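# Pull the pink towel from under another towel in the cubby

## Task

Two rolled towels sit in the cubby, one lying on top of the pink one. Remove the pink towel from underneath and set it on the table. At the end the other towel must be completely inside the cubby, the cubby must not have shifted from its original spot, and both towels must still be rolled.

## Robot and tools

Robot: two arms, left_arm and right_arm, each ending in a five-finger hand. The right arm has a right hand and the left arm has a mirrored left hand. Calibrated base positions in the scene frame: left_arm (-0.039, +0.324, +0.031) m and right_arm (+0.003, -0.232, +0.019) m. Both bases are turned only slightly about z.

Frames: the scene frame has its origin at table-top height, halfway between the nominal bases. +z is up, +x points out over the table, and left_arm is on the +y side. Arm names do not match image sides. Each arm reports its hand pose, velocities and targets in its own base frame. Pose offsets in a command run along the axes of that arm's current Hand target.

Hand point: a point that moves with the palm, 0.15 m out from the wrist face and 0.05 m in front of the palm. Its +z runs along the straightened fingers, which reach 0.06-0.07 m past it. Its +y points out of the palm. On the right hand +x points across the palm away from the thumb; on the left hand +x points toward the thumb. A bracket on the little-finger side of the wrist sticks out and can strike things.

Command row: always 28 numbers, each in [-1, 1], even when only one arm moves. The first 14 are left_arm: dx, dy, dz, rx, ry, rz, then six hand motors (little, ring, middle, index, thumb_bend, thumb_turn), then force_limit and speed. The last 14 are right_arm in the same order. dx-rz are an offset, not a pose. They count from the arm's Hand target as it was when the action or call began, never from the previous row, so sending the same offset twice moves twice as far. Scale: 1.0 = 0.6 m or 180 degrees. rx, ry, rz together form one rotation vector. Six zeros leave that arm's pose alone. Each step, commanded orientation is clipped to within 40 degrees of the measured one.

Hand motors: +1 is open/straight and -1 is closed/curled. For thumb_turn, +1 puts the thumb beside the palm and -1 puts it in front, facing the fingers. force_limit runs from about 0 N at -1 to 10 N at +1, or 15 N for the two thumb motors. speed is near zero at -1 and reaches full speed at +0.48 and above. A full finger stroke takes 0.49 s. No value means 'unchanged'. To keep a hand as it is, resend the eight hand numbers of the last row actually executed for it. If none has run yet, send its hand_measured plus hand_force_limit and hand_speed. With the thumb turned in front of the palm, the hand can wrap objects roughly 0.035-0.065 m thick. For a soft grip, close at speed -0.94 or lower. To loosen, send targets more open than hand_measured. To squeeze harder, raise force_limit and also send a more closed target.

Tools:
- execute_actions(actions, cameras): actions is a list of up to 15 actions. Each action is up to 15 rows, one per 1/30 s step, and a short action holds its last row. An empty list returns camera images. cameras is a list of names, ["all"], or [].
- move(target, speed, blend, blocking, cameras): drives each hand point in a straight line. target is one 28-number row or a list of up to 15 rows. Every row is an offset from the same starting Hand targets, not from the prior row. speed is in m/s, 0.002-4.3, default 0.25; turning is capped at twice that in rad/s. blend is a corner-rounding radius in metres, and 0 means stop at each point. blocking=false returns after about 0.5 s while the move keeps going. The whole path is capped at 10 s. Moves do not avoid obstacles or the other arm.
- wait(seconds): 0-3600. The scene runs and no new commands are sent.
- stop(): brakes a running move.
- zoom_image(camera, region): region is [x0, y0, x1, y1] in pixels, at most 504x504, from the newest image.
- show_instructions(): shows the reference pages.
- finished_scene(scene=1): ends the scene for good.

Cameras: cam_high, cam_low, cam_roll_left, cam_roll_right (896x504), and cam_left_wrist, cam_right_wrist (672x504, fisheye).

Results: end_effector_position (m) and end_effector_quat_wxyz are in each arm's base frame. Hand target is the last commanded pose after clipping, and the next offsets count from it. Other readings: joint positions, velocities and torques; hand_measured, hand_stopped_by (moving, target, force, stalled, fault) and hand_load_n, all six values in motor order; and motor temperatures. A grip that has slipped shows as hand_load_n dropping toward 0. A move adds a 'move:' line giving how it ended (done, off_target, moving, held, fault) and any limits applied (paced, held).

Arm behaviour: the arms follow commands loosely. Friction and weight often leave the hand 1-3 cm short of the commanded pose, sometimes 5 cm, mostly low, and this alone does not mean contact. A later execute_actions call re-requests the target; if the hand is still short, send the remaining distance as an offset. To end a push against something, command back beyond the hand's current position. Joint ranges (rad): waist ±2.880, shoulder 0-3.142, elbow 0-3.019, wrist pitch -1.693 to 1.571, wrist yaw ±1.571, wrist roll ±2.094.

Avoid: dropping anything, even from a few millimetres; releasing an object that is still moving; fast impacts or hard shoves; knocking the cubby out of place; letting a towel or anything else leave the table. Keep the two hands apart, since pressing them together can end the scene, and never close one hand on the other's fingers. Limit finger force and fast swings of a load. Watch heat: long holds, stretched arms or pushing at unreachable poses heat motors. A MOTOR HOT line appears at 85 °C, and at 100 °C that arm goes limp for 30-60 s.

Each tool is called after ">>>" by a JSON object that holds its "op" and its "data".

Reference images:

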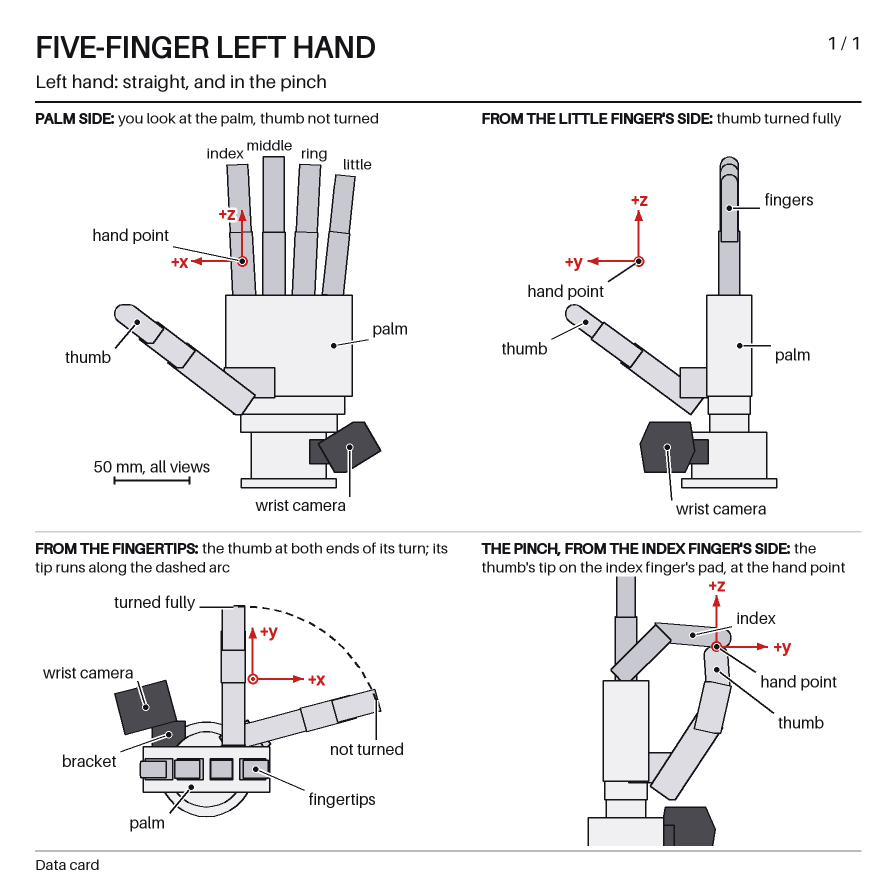

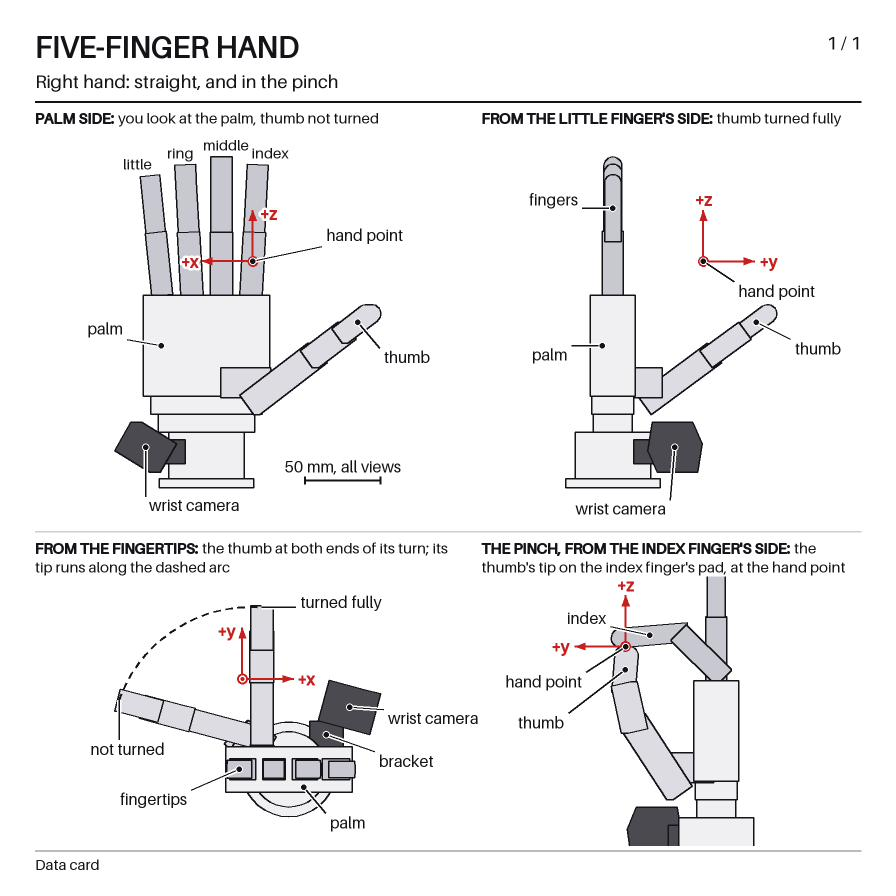

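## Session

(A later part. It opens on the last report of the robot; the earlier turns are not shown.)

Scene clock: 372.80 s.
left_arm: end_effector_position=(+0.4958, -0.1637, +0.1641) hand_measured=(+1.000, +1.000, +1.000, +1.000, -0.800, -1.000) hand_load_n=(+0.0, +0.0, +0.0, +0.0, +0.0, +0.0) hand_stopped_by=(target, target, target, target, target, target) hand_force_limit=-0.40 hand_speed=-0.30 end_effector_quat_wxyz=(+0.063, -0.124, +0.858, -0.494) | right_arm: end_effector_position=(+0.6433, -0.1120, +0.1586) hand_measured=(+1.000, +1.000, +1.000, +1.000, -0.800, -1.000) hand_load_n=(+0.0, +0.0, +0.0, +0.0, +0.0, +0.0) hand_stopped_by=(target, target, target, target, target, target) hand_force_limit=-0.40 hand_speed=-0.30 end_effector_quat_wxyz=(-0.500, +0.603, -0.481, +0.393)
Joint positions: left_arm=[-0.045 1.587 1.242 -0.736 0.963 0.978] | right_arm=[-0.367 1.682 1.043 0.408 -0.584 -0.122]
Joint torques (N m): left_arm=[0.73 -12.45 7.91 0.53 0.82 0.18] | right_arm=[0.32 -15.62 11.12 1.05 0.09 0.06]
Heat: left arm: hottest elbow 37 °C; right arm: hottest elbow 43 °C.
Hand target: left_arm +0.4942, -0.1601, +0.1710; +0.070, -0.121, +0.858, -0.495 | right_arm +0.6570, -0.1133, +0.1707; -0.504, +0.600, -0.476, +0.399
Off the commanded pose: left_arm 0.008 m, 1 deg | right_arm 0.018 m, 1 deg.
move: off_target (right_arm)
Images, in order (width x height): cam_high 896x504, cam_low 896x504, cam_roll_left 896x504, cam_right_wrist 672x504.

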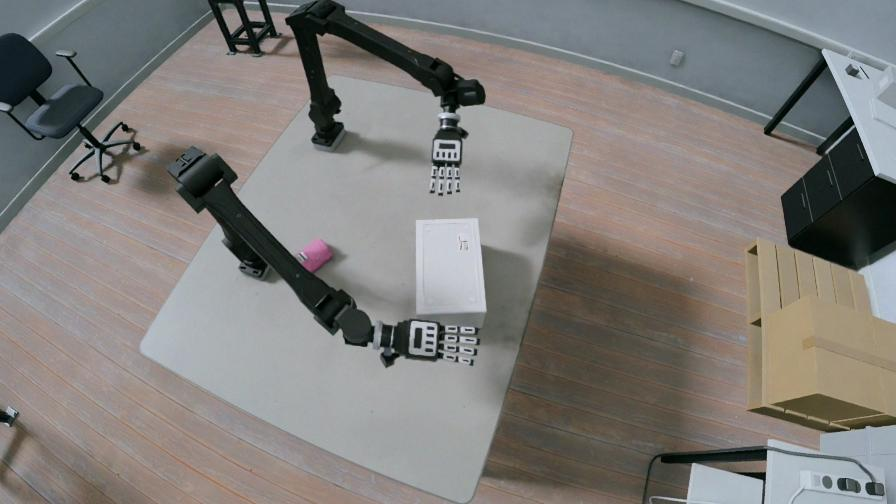

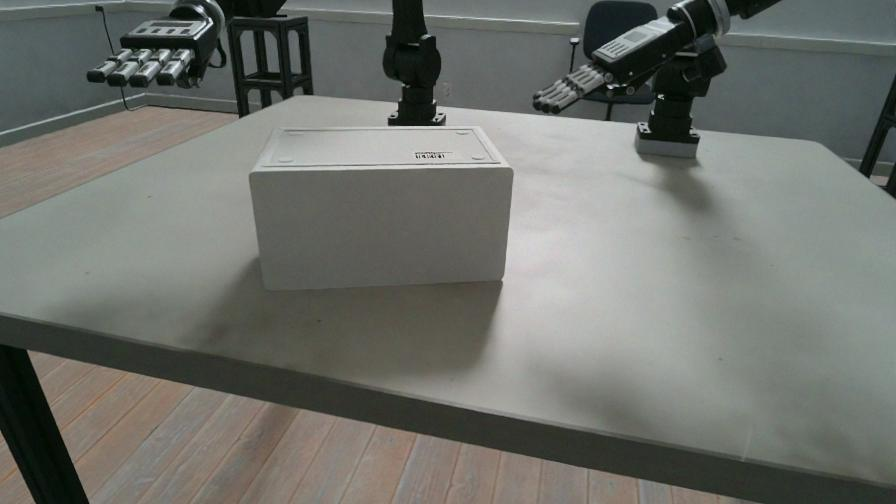

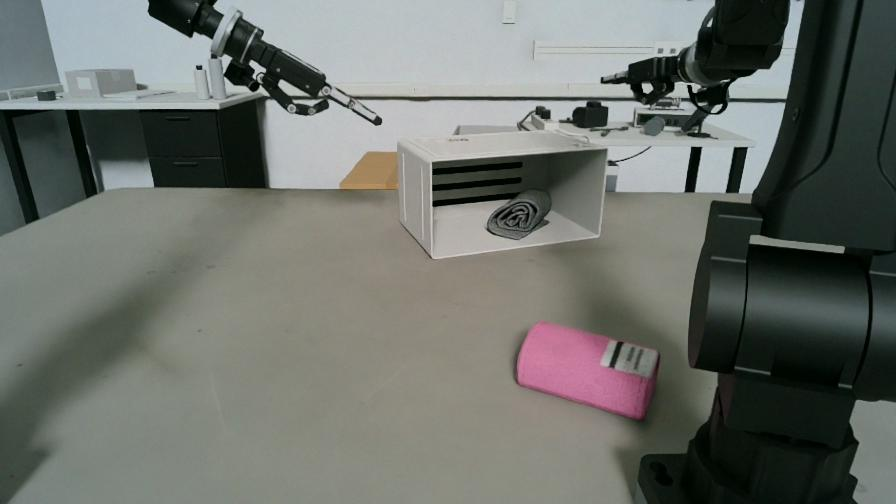

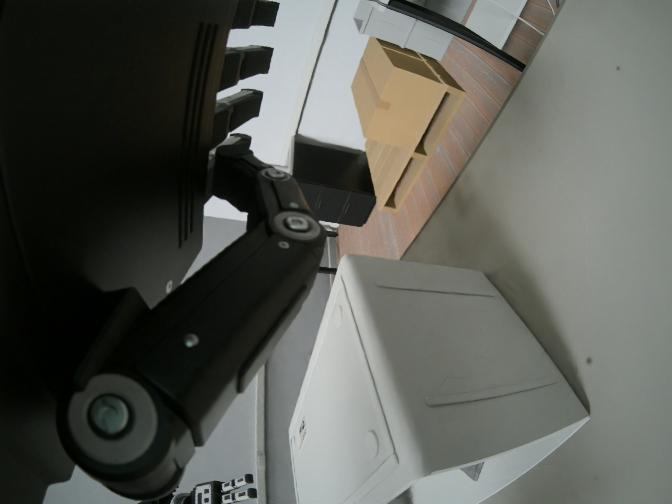

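>>> {"op": "move", "data": {"target": [[0,0,0,0,0,0,1,1,1,1,-0.8,-1,-0.4,-0.3,0,0.2922,0.0515,0,0,0,1,1,1,1,-0.8,-1,-0.4,-0.3]], "speed": 0.12, "cameras": ["cam_high","cam_roll_left","cam_right_wrist","cam_low"]}}

>>> {"op": "zoom_image", "data": {"camera": "cam_high", "region": [340, 190, 540, 370]}}

Scene clock: 375.23 s.
left_arm: end_effector_position=(+0.4958, -0.1637, +0.1641) hand_measured=(+1.000, +1.000, +1.000, +1.000, -0.800, -1.000) hand_load_n=(+0.0, +0.0, +0.0, +0.0, +0.0, +0.0) hand_stopped_by=(target, target, target, target, target, target) hand_force_limit=-0.40 hand_speed=-0.30 end_effector_quat_wxyz=(+0.063, -0.124, +0.858, -0.494) | right_arm: end_effector_position=(+0.6549, -0.1165, -0.0072) hand_measured=(+1.000, +1.000, +1.000, +1.000, -0.800, -1.000) hand_load_n=(+0.0, +0.0, +0.0, +0.0, +0.0, +0.0) hand_stopped_by=(target, target, target, target, target, target) hand_force_limit=-0.40 hand_speed=-0.30 end_effector_quat_wxyz=(-0.501, +0.602, -0.478, +0.398)
Joint positions: left_arm=[-0.045 1.587 1.242 -0.736 0.963 0.979] | right_arm=[-0.367 2.054 1.007 0.827 -0.584 -0.122]
Joint torques (N m): left_arm=[0.79 -12.28 7.91 0.51 0.83 0.17] | right_arm=[0.21 -18.67 5.6 1.92 0.11 0.05]
Heat: left arm: hottest elbow 37 °C; right arm: hottest elbow 43 °C.
Hand target: left_arm +0.4942, -0.1602, +0.1710; +0.070, -0.121, +0.858, -0.495 | right_arm +0.6570, -0.1131, -0.0072; -0.504, +0.600, -0.476, +0.399
Off the commanded pose: left_arm 0.008 m, 1 deg | right_arm 0.004 m, 1 deg.
move: done
Images, in order (width x height): cam_high 896x504, cam_low 896x504, cam_roll_left 896x504, cam_right_wrist 672x504.

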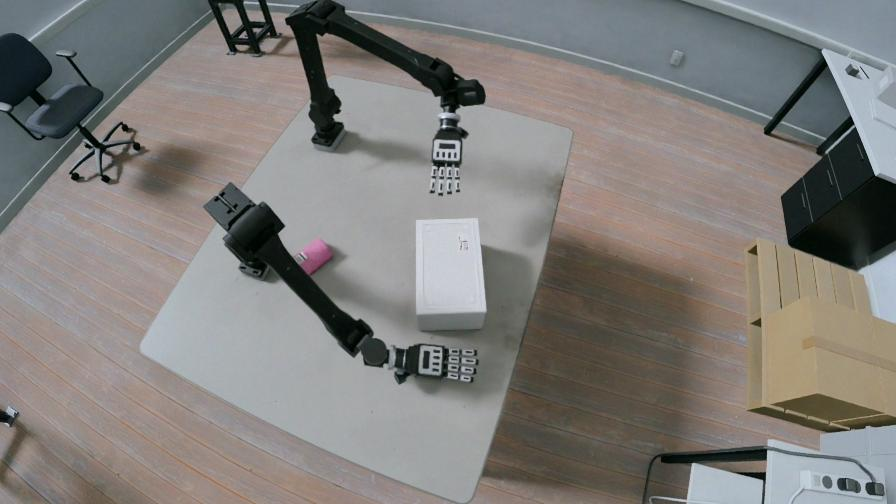

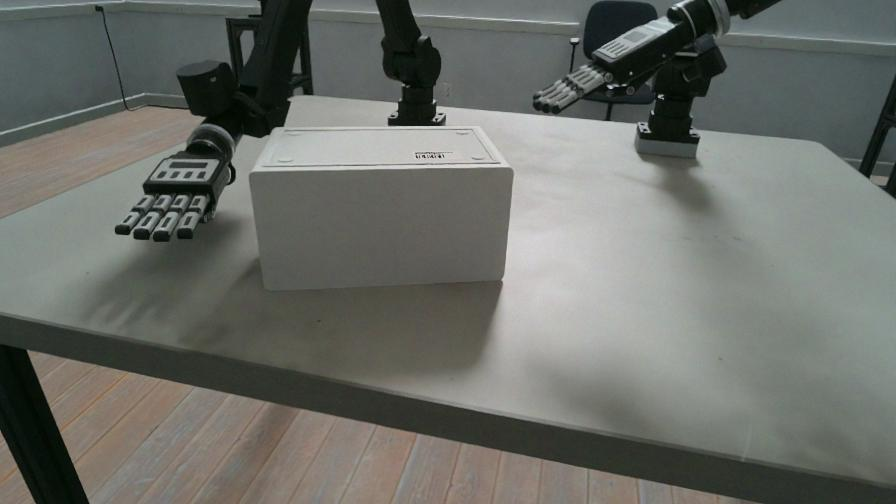

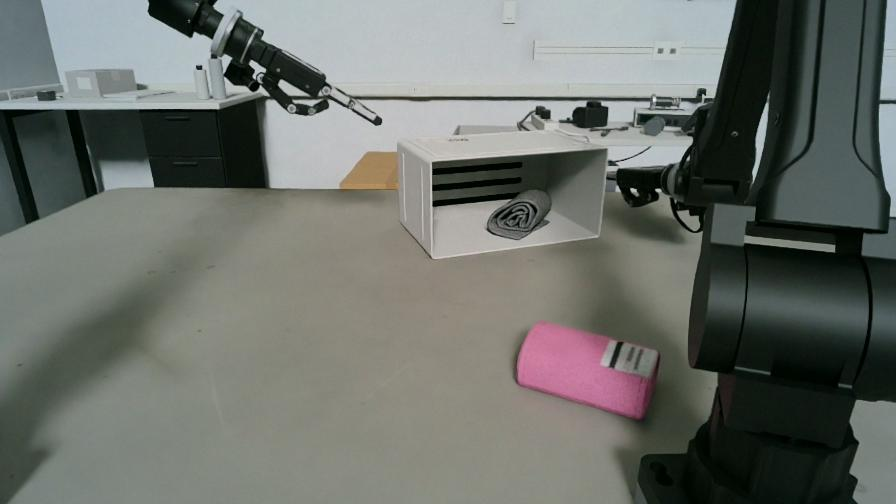

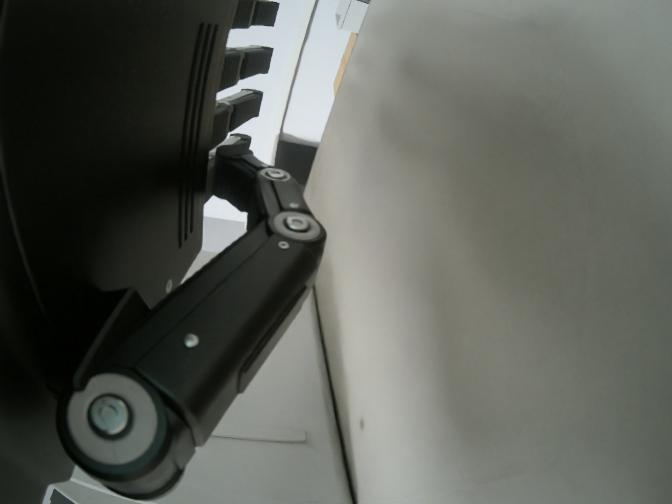

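Scaled by 2.520 from the camera's image (finer frame: 1280x720).

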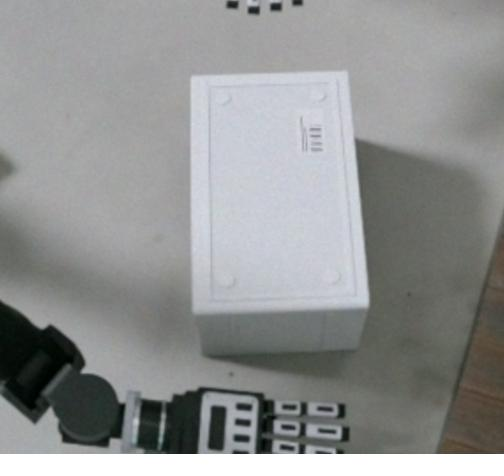

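>>> {"op": "move", "data": {"target": [[0,0,0,0,0,0,1,1,1,1,-0.8,-1,-0.4,-0.3,-0.1667,0,0,0,0,0,1,1,1,1,-0.8,-1,-0.4,-0.3]], "speed": 0.06, "cameras": ["cam_high","cam_roll_left","cam_low"]}}

>>> {"op": "zoom_image", "data": {"camera": "cam_high", "region": [340, 170, 540, 350]}}

Scene clock: 377.60 s.
left_arm: end_effector_position=(+0.4958, -0.1637, +0.1641) hand_measured=(+1.000, +1.000, +1.000, +1.000, -0.800, -1.000) hand_load_n=(+0.0, -0.5, -0.5, +0.0, +0.0, +0.0) hand_stopped_by=(target, target, target, target, target, target) hand_force_limit=-0.40 hand_speed=-0.30 end_effector_quat_wxyz=(+0.063, -0.124, +0.858, -0.494) | right_arm: end_effector_position=(+0.6312, -0.0215, -0.0219) hand_measured=(+1.000, +1.000, +1.000, +1.000, -0.800, -1.000) hand_load_n=(+0.0, +0.0, +0.0, +0.0, +0.0, +0.0) hand_stopped_by=(target, target, target, target, target, target) hand_force_limit=-0.40 hand_speed=-0.30 end_effector_quat_wxyz=(-0.495, +0.605, -0.485, +0.392)
Joint positions: left_arm=[-0.045 1.587 1.242 -0.736 0.963 0.979] | right_arm=[-0.194 2.02 0.864 0.933 -0.41 -0.083]
Joint torques (N m): left_arm=[0.56 -12.34 7.94 0.53 0.83 0.16] | right_arm=[0.32 -19.49 4.55 2.02 0.07 0.07]
Heat: left arm: hottest elbow 37 °C; right arm: hottest elbow 43 °C.
Hand target: left_arm +0.4942, -0.1602, +0.1710; +0.070, -0.121, +0.858, -0.495 | right_arm +0.6342, -0.0157, -0.0071; -0.504, +0.600, -0.476, +0.399
Off the commanded pose: left_arm 0.008 m, 1 deg | right_arm 0.016 m, 2 deg.
move: off_target (right_arm)
Images, in order (width x height): cam_high 896x504, cam_low 896x504, cam_roll_left 896x504.

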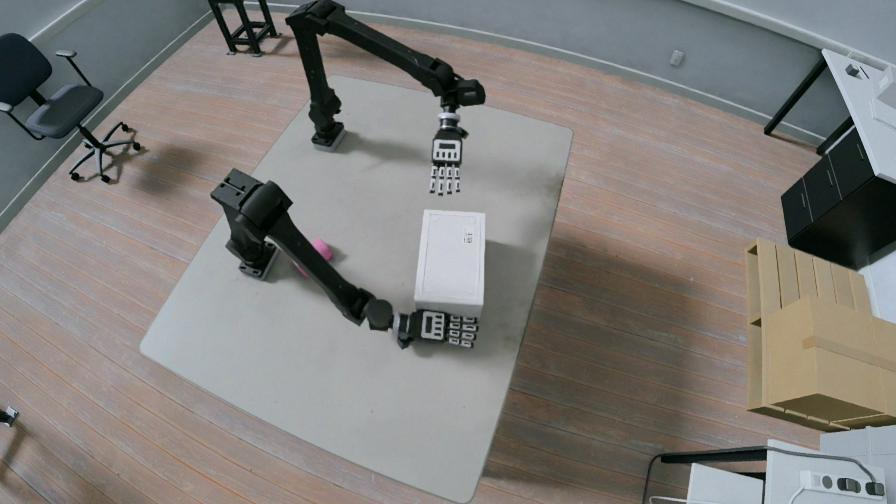

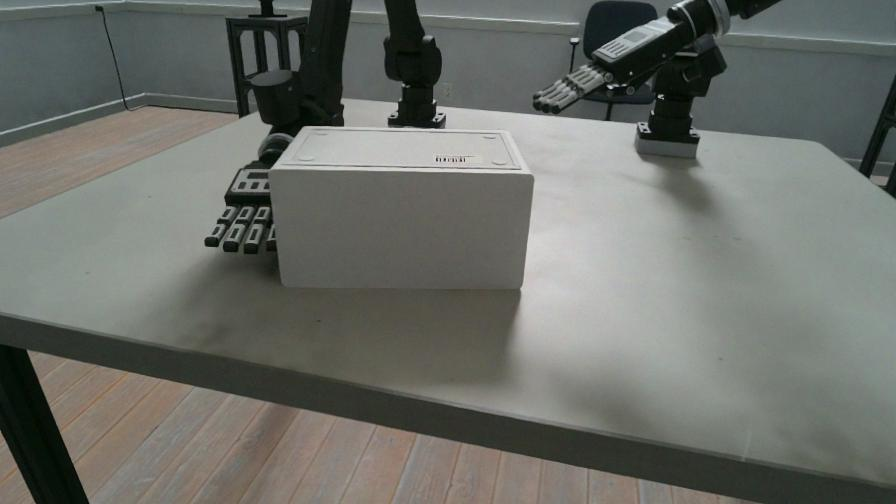

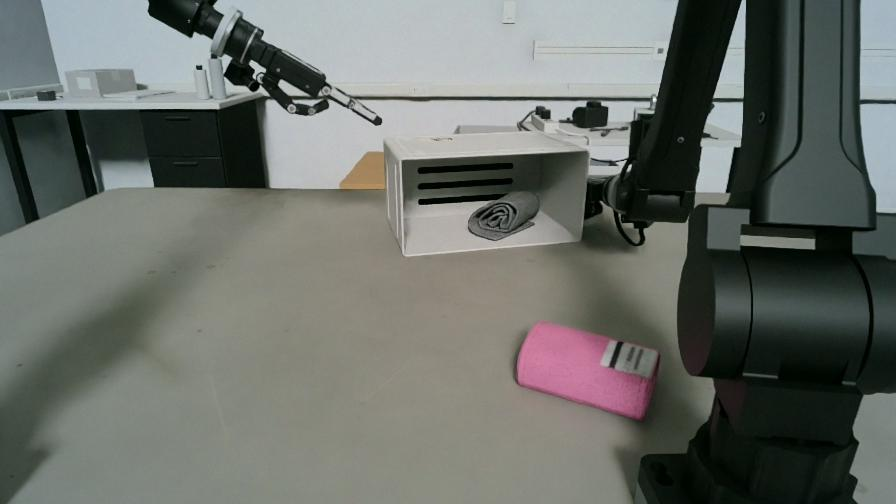

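Scaled by 2.520 from the camera's image (finer frame: 1280x720).

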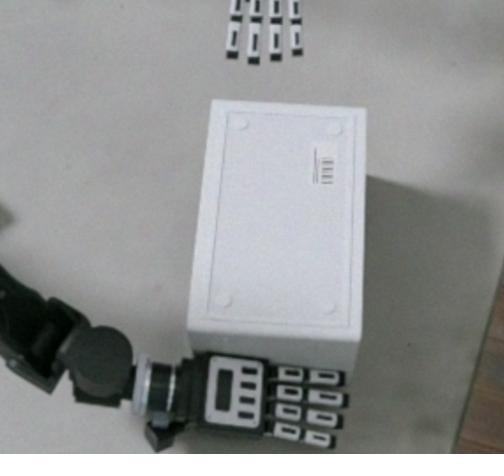

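>>> {"op": "move", "data": {"target": [[0,0,0,0,0,0,1,1,1,1,-0.8,-1,-0.4,-0.3,0.025,-0.0328,-0.0058,0,0,0,1,1,1,1,-0.8,-1,-0.4,-0.3],[0,0,0,0,0,0,1,1,1,1,-0.8,-1,-0.4,-0.3,0.025,-0.0415,0.0433,0,0,0,1,1,1,1,-0.8,-1,-0.4,-0.3],[0,0,0,0,0,0,1,1,1,1,-0.8,-1,-0.4,-0.3,-0.053,-0.0415,0.0433,0,0,0,1,1,1,1,-0.8,-1,-0.4,-0.3]], "speed": 0.06, "cameras": ["cam_high","cam_roll_left","cam_low"]}}

>>> {"op": "zoom_image", "data": {"camera": "cam_high", "region": [340, 170, 540, 350]}}

Scene clock: 381.10 s.
left_arm: end_effector_position=(+0.4958, -0.1637, +0.1641) hand_measured=(+1.000, +1.000, +1.000, +1.000, -0.800, -1.000) hand_load_n=(-0.5, +0.0, +0.0, +0.0, +0.0, +0.0) hand_stopped_by=(target, target, target, target, target, target) hand_force_limit=-0.40 hand_speed=-0.30 end_effector_quat_wxyz=(+0.063, -0.124, +0.858, -0.494) | right_arm: end_effector_position=(+0.6562, +0.0143, +0.0073) hand_measured=(+1.000, +1.000, +1.000, +1.000, -0.800, -1.000) hand_load_n=(+0.0, +0.0, +0.0, +0.0, +0.0, +0.0) hand_stopped_by=(target, target, target, target, target, target) hand_force_limit=-0.40 hand_speed=-0.30 end_effector_quat_wxyz=(-0.497, +0.602, -0.482, +0.398)
Joint positions: left_arm=[-0.045 1.587 1.242 -0.736 0.963 0.979] | right_arm=[-0.111 1.975 0.91 0.864 -0.326 -0.065]
Joint torques (N m): left_arm=[0.91 -12.45 7.9 0.5 0.84 0.19] | right_arm=[0.79 -18.61 5.08 1.96 0.05 0.05]
Heat: left arm: hottest shoulder 37 °C; right arm: hottest elbow 43 °C.
Hand target: left_arm +0.4942, -0.1602, +0.1710; +0.070, -0.121, +0.858, -0.495 | right_arm +0.6561, +0.0220, +0.0129; -0.504, +0.600, -0.476, +0.399
Off the commanded pose: left_arm 0.008 m, 1 deg | right_arm 0.010 m, 1 deg.
move: done
Images, in order (width x height): cam_high 896x504, cam_low 896x504, cam_roll_left 896x504.

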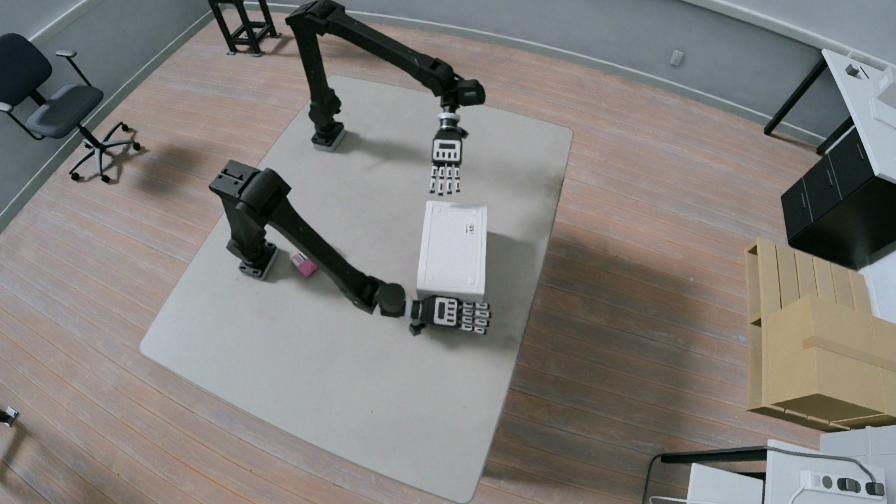

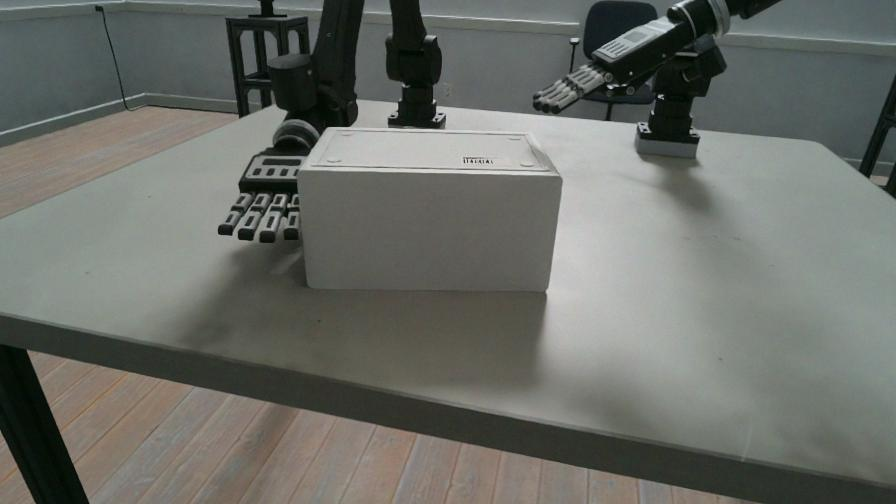

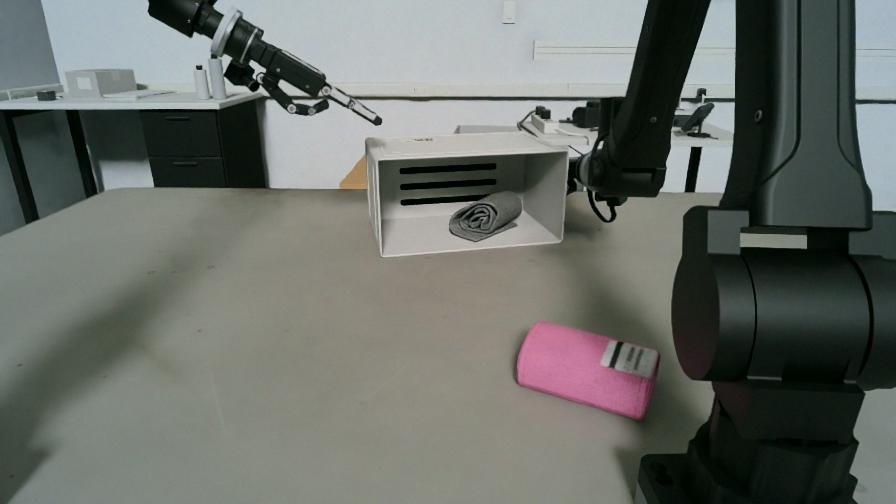

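Scaled by 2.520 from the camera's image (finer frame: 1280x720).

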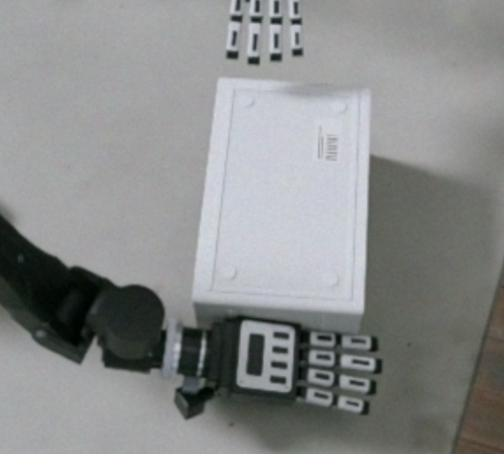

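>>> {"op": "move", "data": {"target": [[-0.0268,-0.055,0.0819,0,0,0,1,1,1,1,-0.8,-1,-0.4,-0.3,0.1333,0,0,0,0,0,1,1,1,1,-0.8,-1,-0.4,-0.3],[-0.0268,0.0375,0.1352,0,0,0,1,1,1,1,-0.8,-1,-0.4,-0.3,0.1333,0,0,0,0,0,1,1,1,1,-0.8,-1,-0.4,-0.3]], "speed": 0.08, "cameras": ["cam_high","cam_roll_left","cam_low"]}}

>>> {"op": "zoom_image", "data": {"camera": "cam_high", "region": [340, 170, 540, 350]}}

Scene clock: 385.10 s.
left_arm: end_effector_position=(+0.5266, -0.2083, +0.1227) hand_measured=(+1.000, +1.000, +1.000, +1.000, -0.800, -1.000) hand_load_n=(+0.0, +0.0, +0.0, +0.0, +0.0, +0.0) hand_stopped_by=(target, target, target, target, target, target) hand_force_limit=-0.40 hand_speed=-0.30 end_effector_quat_wxyz=(+0.075, -0.118, +0.855, -0.499) | right_arm: end_effector_position=(+0.6631, -0.0509, +0.0116) hand_measured=(+1.000, +1.000, +1.000, +1.000, -0.800, -1.000) hand_load_n=(+0.0, -0.5, +0.0, +0.0, +0.0, +0.0) hand_stopped_by=(target, target, target, target, target, target) hand_force_limit=-0.40 hand_speed=-0.30 end_effector_quat_wxyz=(-0.504, +0.600, -0.481, +0.394)
Joint positions: left_arm=[-0.126 1.689 1.236 -0.499 0.924 0.855] | right_arm=[-0.242 1.995 0.969 0.821 -0.465 -0.08]
Joint torques (N m): left_arm=[-0.67 -10.99 7.34 1.55 0.31 0] | right_arm=[-0.44 -17.14 8.36 1.02 -0.12 -0.1]
Heat: left arm: hottest shoulder 37 °C; right arm: hottest elbow 43 °C.
Hand target: left_arm +0.5261, -0.2122, +0.1108; +0.070, -0.121, +0.858, -0.495 | right_arm +0.6743, -0.0561, +0.0127; -0.504, +0.600, -0.476, +0.399
Off the commanded pose: left_arm 0.013 m, 1 deg | right_arm 0.012 m, 1 deg.
move: off_target (left_arm, right_arm)
Images, in order (width x height): cam_high 896x504, cam_low 896x504, cam_roll_left 896x504.

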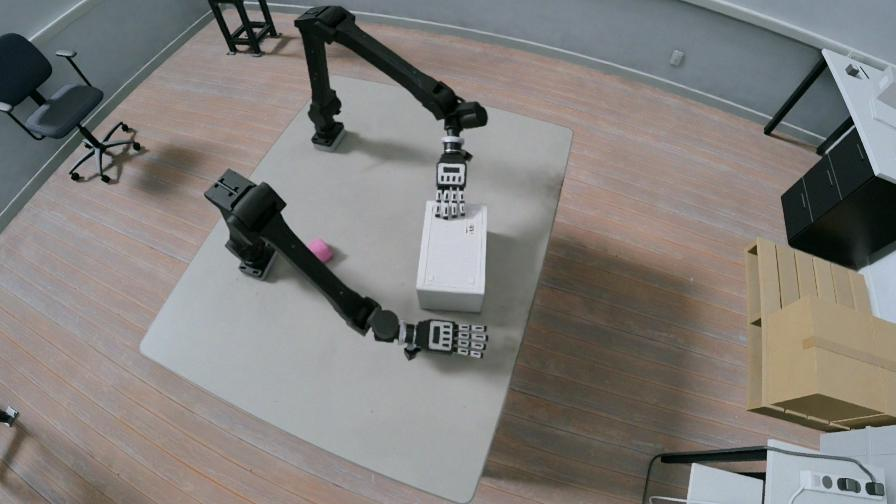

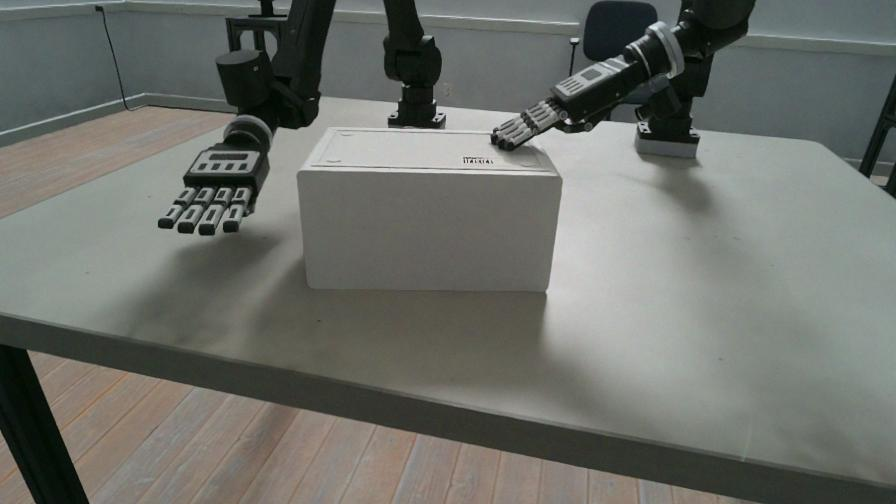

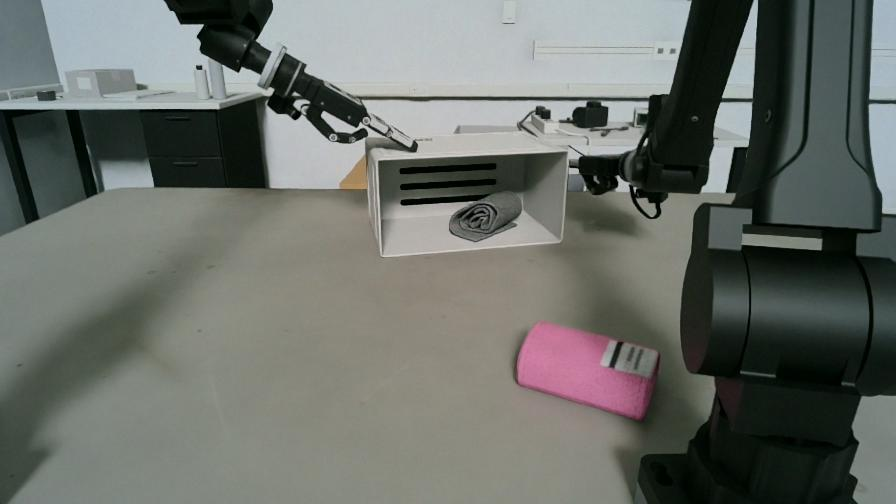

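Scaled by 2.520 from the camera's image (finer frame: 1280x720).

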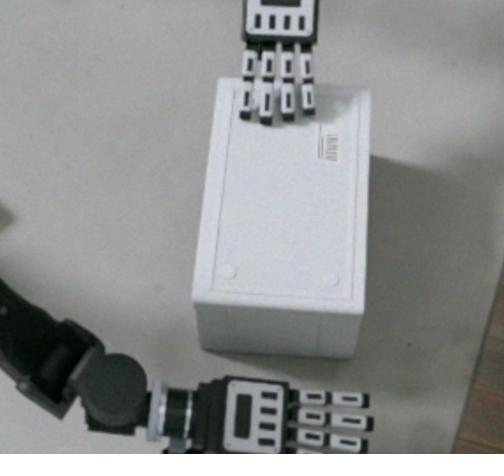

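>>> {"op": "move", "data": {"target": [[0.0307,0.0157,-0.0072,0,0,0,1,1,1,1,-0.8,-1,-0.4,-0.3,0,0,0,0,0,0,1,1,1,1,-0.8,-1,-0.4,-0.3]], "speed": 0.03, "cameras": ["cam_high","cam_roll_left"]}}

>>> {"op": "zoom_image", "data": {"camera": "cam_high", "region": [400, 180, 500, 320]}}

Scene clock: 386.47 s.
left_arm: end_effector_position=(+0.5162, -0.2073, +0.1198) hand_measured=(+1.000, +1.000, +1.000, +1.000, -0.800, -1.000) hand_load_n=(+0.0, +0.0, +0.5, +0.0, +0.0, +0.0) hand_stopped_by=(target, target, target, target, target, target) hand_force_limit=-0.40 hand_speed=-0.30 end_effector_quat_wxyz=(+0.084, -0.112, +0.853, -0.502) | right_arm: end_effector_position=(+0.6631, -0.0509, +0.0116) hand_measured=(+1.000, +1.000, +1.000, +1.000, -0.800, -1.000) hand_load_n=(+0.0, +0.0, +0.0, +0.0, +0.0, +0.0) hand_stopped_by=(target, target, target, target, target, target) hand_force_limit=-0.40 hand_speed=-0.30 end_effector_quat_wxyz=(-0.504, +0.600, -0.481, +0.394)
Joint positions: left_arm=[-0.126 1.659 1.182 -0.451 0.926 0.854] | right_arm=[-0.242 1.995 0.969 0.821 -0.465 -0.08]
Joint torques (N m): left_arm=[-0.5 -11.34 5.97 0.94 0.25 0.05] | right_arm=[-0.56 -17.14 8.36 1.09 -0.12 -0.1]
Heat: left arm: hottest shoulder 37 °C; right arm: hottest elbow 42 °C.
Hand target: left_arm +0.5061, -0.2092, +0.1051; +0.070, -0.121, +0.858, -0.495 | right_arm +0.6743, -0.0561, +0.0127; -0.504, +0.600, -0.476, +0.399
Off the commanded pose: left_arm 0.018 m, 2 deg | right_arm 0.012 m, 1 deg.
move: off_target (left_arm)

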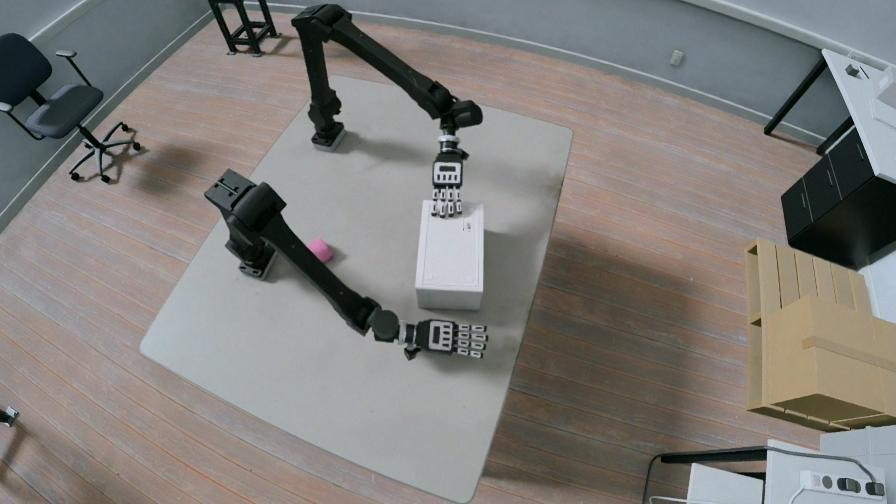

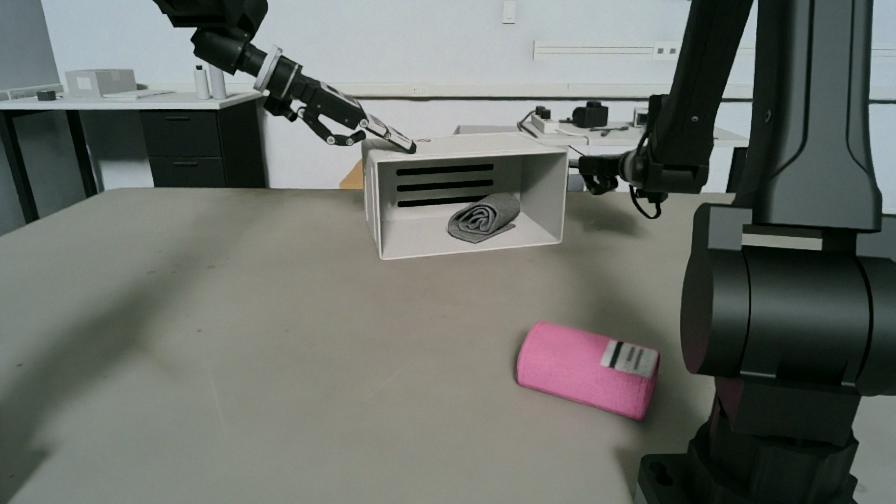

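Scaled by 3.600 from the camera's image (finer frame: 1280x720).

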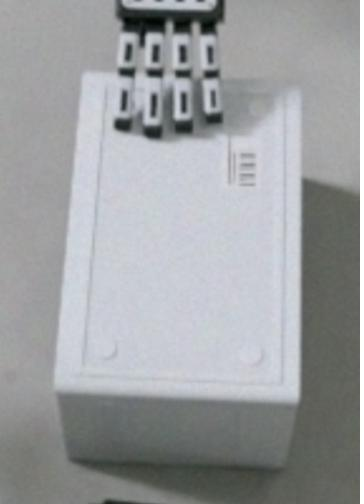

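>>> {"op": "move", "data": {"target": [[-0.024,-0.0227,-0.0108,0,0,0,1,1,1,1,-0.8,-1,-0.4,-0.3,0.05,-0.03,0,0,0,0,1,1,1,1,-0.8,-1,-0.4,-0.3],[-0.0308,-0.1093,-0.0607,0,0,0,1,1,1,1,-0.8,-1,-0.4,-0.3,0.05,-0.25,0,0,0,0,1,1,1,1,-0.8,-1,-0.4,-0.3]], "speed": [0.1,0.15], "blend": [0.01,0], "cameras": ["cam_high","cam_roll_left"]}}

>>> {"op": "zoom_image", "data": {"camera": "cam_high", "region": [400, 180, 500, 320]}}

Scene clock: 388.77 s.
left_arm: end_effector_position=(+0.5097, -0.2059, +0.1564) hand_measured=(+1.000, +1.000, +1.000, +1.000, -0.800, -1.000) hand_load_n=(+0.0, +0.0, +0.0, +0.0, +0.0, +0.0) hand_stopped_by=(target, target, target, target, target, target) hand_force_limit=-0.40 hand_speed=-0.30 end_effector_quat_wxyz=(+0.047, -0.135, +0.860, -0.490) | right_arm: end_effector_position=(+0.6931, -0.0812, +0.1357) hand_measured=(+1.000, +1.000, +1.000, +1.000, -0.800, -1.000) hand_load_n=(+0.0, +0.0, +0.0, +0.0, +0.0, +0.0) hand_stopped_by=(target, target, target, target, target, target) hand_force_limit=-0.40 hand_speed=-0.30 end_effector_quat_wxyz=(-0.498, +0.602, -0.492, +0.384)
Joint positions: left_arm=[-0.126 1.643 1.285 -0.663 0.922 0.855] | right_arm=[-0.282 1.799 1.147 0.413 -0.498 -0.089]
Joint torques (N m): left_arm=[0.44 -12.92 11.79 0.62 0.67 0.18] | right_arm=[0.38 -19.25 10.85 1.13 0.12 -0.08]
Heat: left arm: hottest elbow 38 °C; right arm: hottest elbow 43 °C.
Hand target: left_arm +0.5241, -0.2053, +0.1798; +0.070, -0.121, +0.858, -0.495 | right_arm +0.7065, -0.0793, +0.1605; -0.504, +0.600, -0.476, +0.399
Off the commanded pose: left_arm 0.028 m, 3 deg | right_arm 0.028 m, 3 deg.
move: off_target (left_arm, right_arm)

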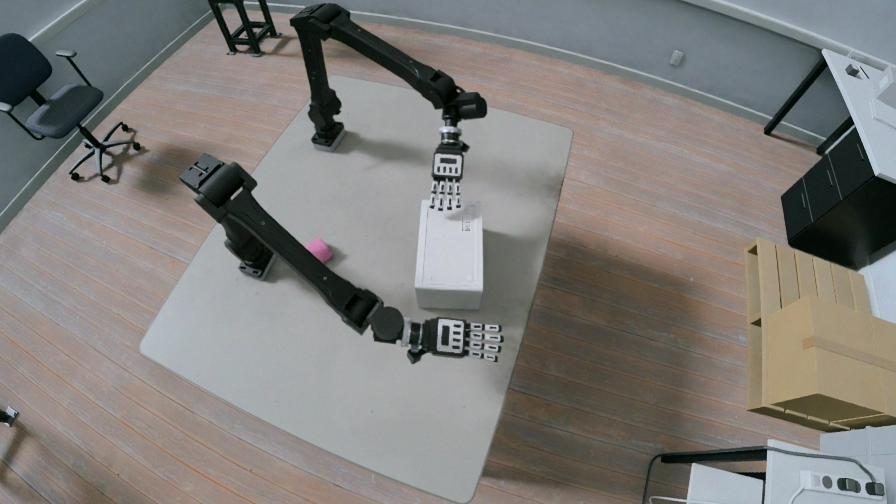

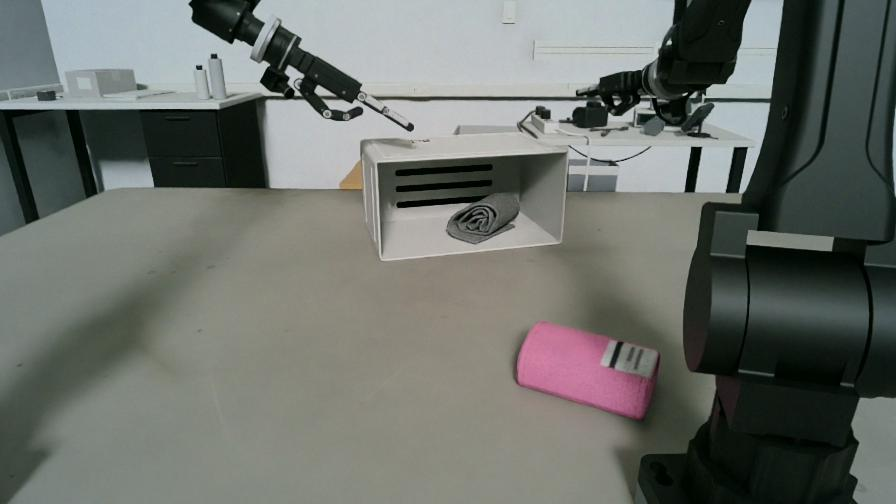

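Scaled by 3.600 from the camera's image (finer frame: 1280x720).

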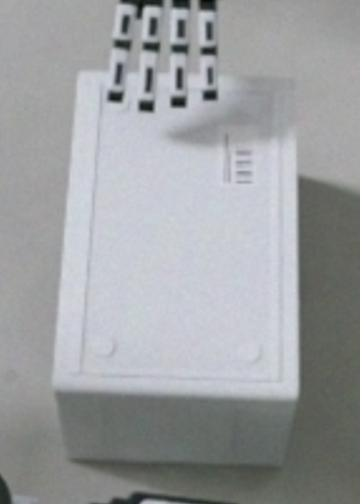

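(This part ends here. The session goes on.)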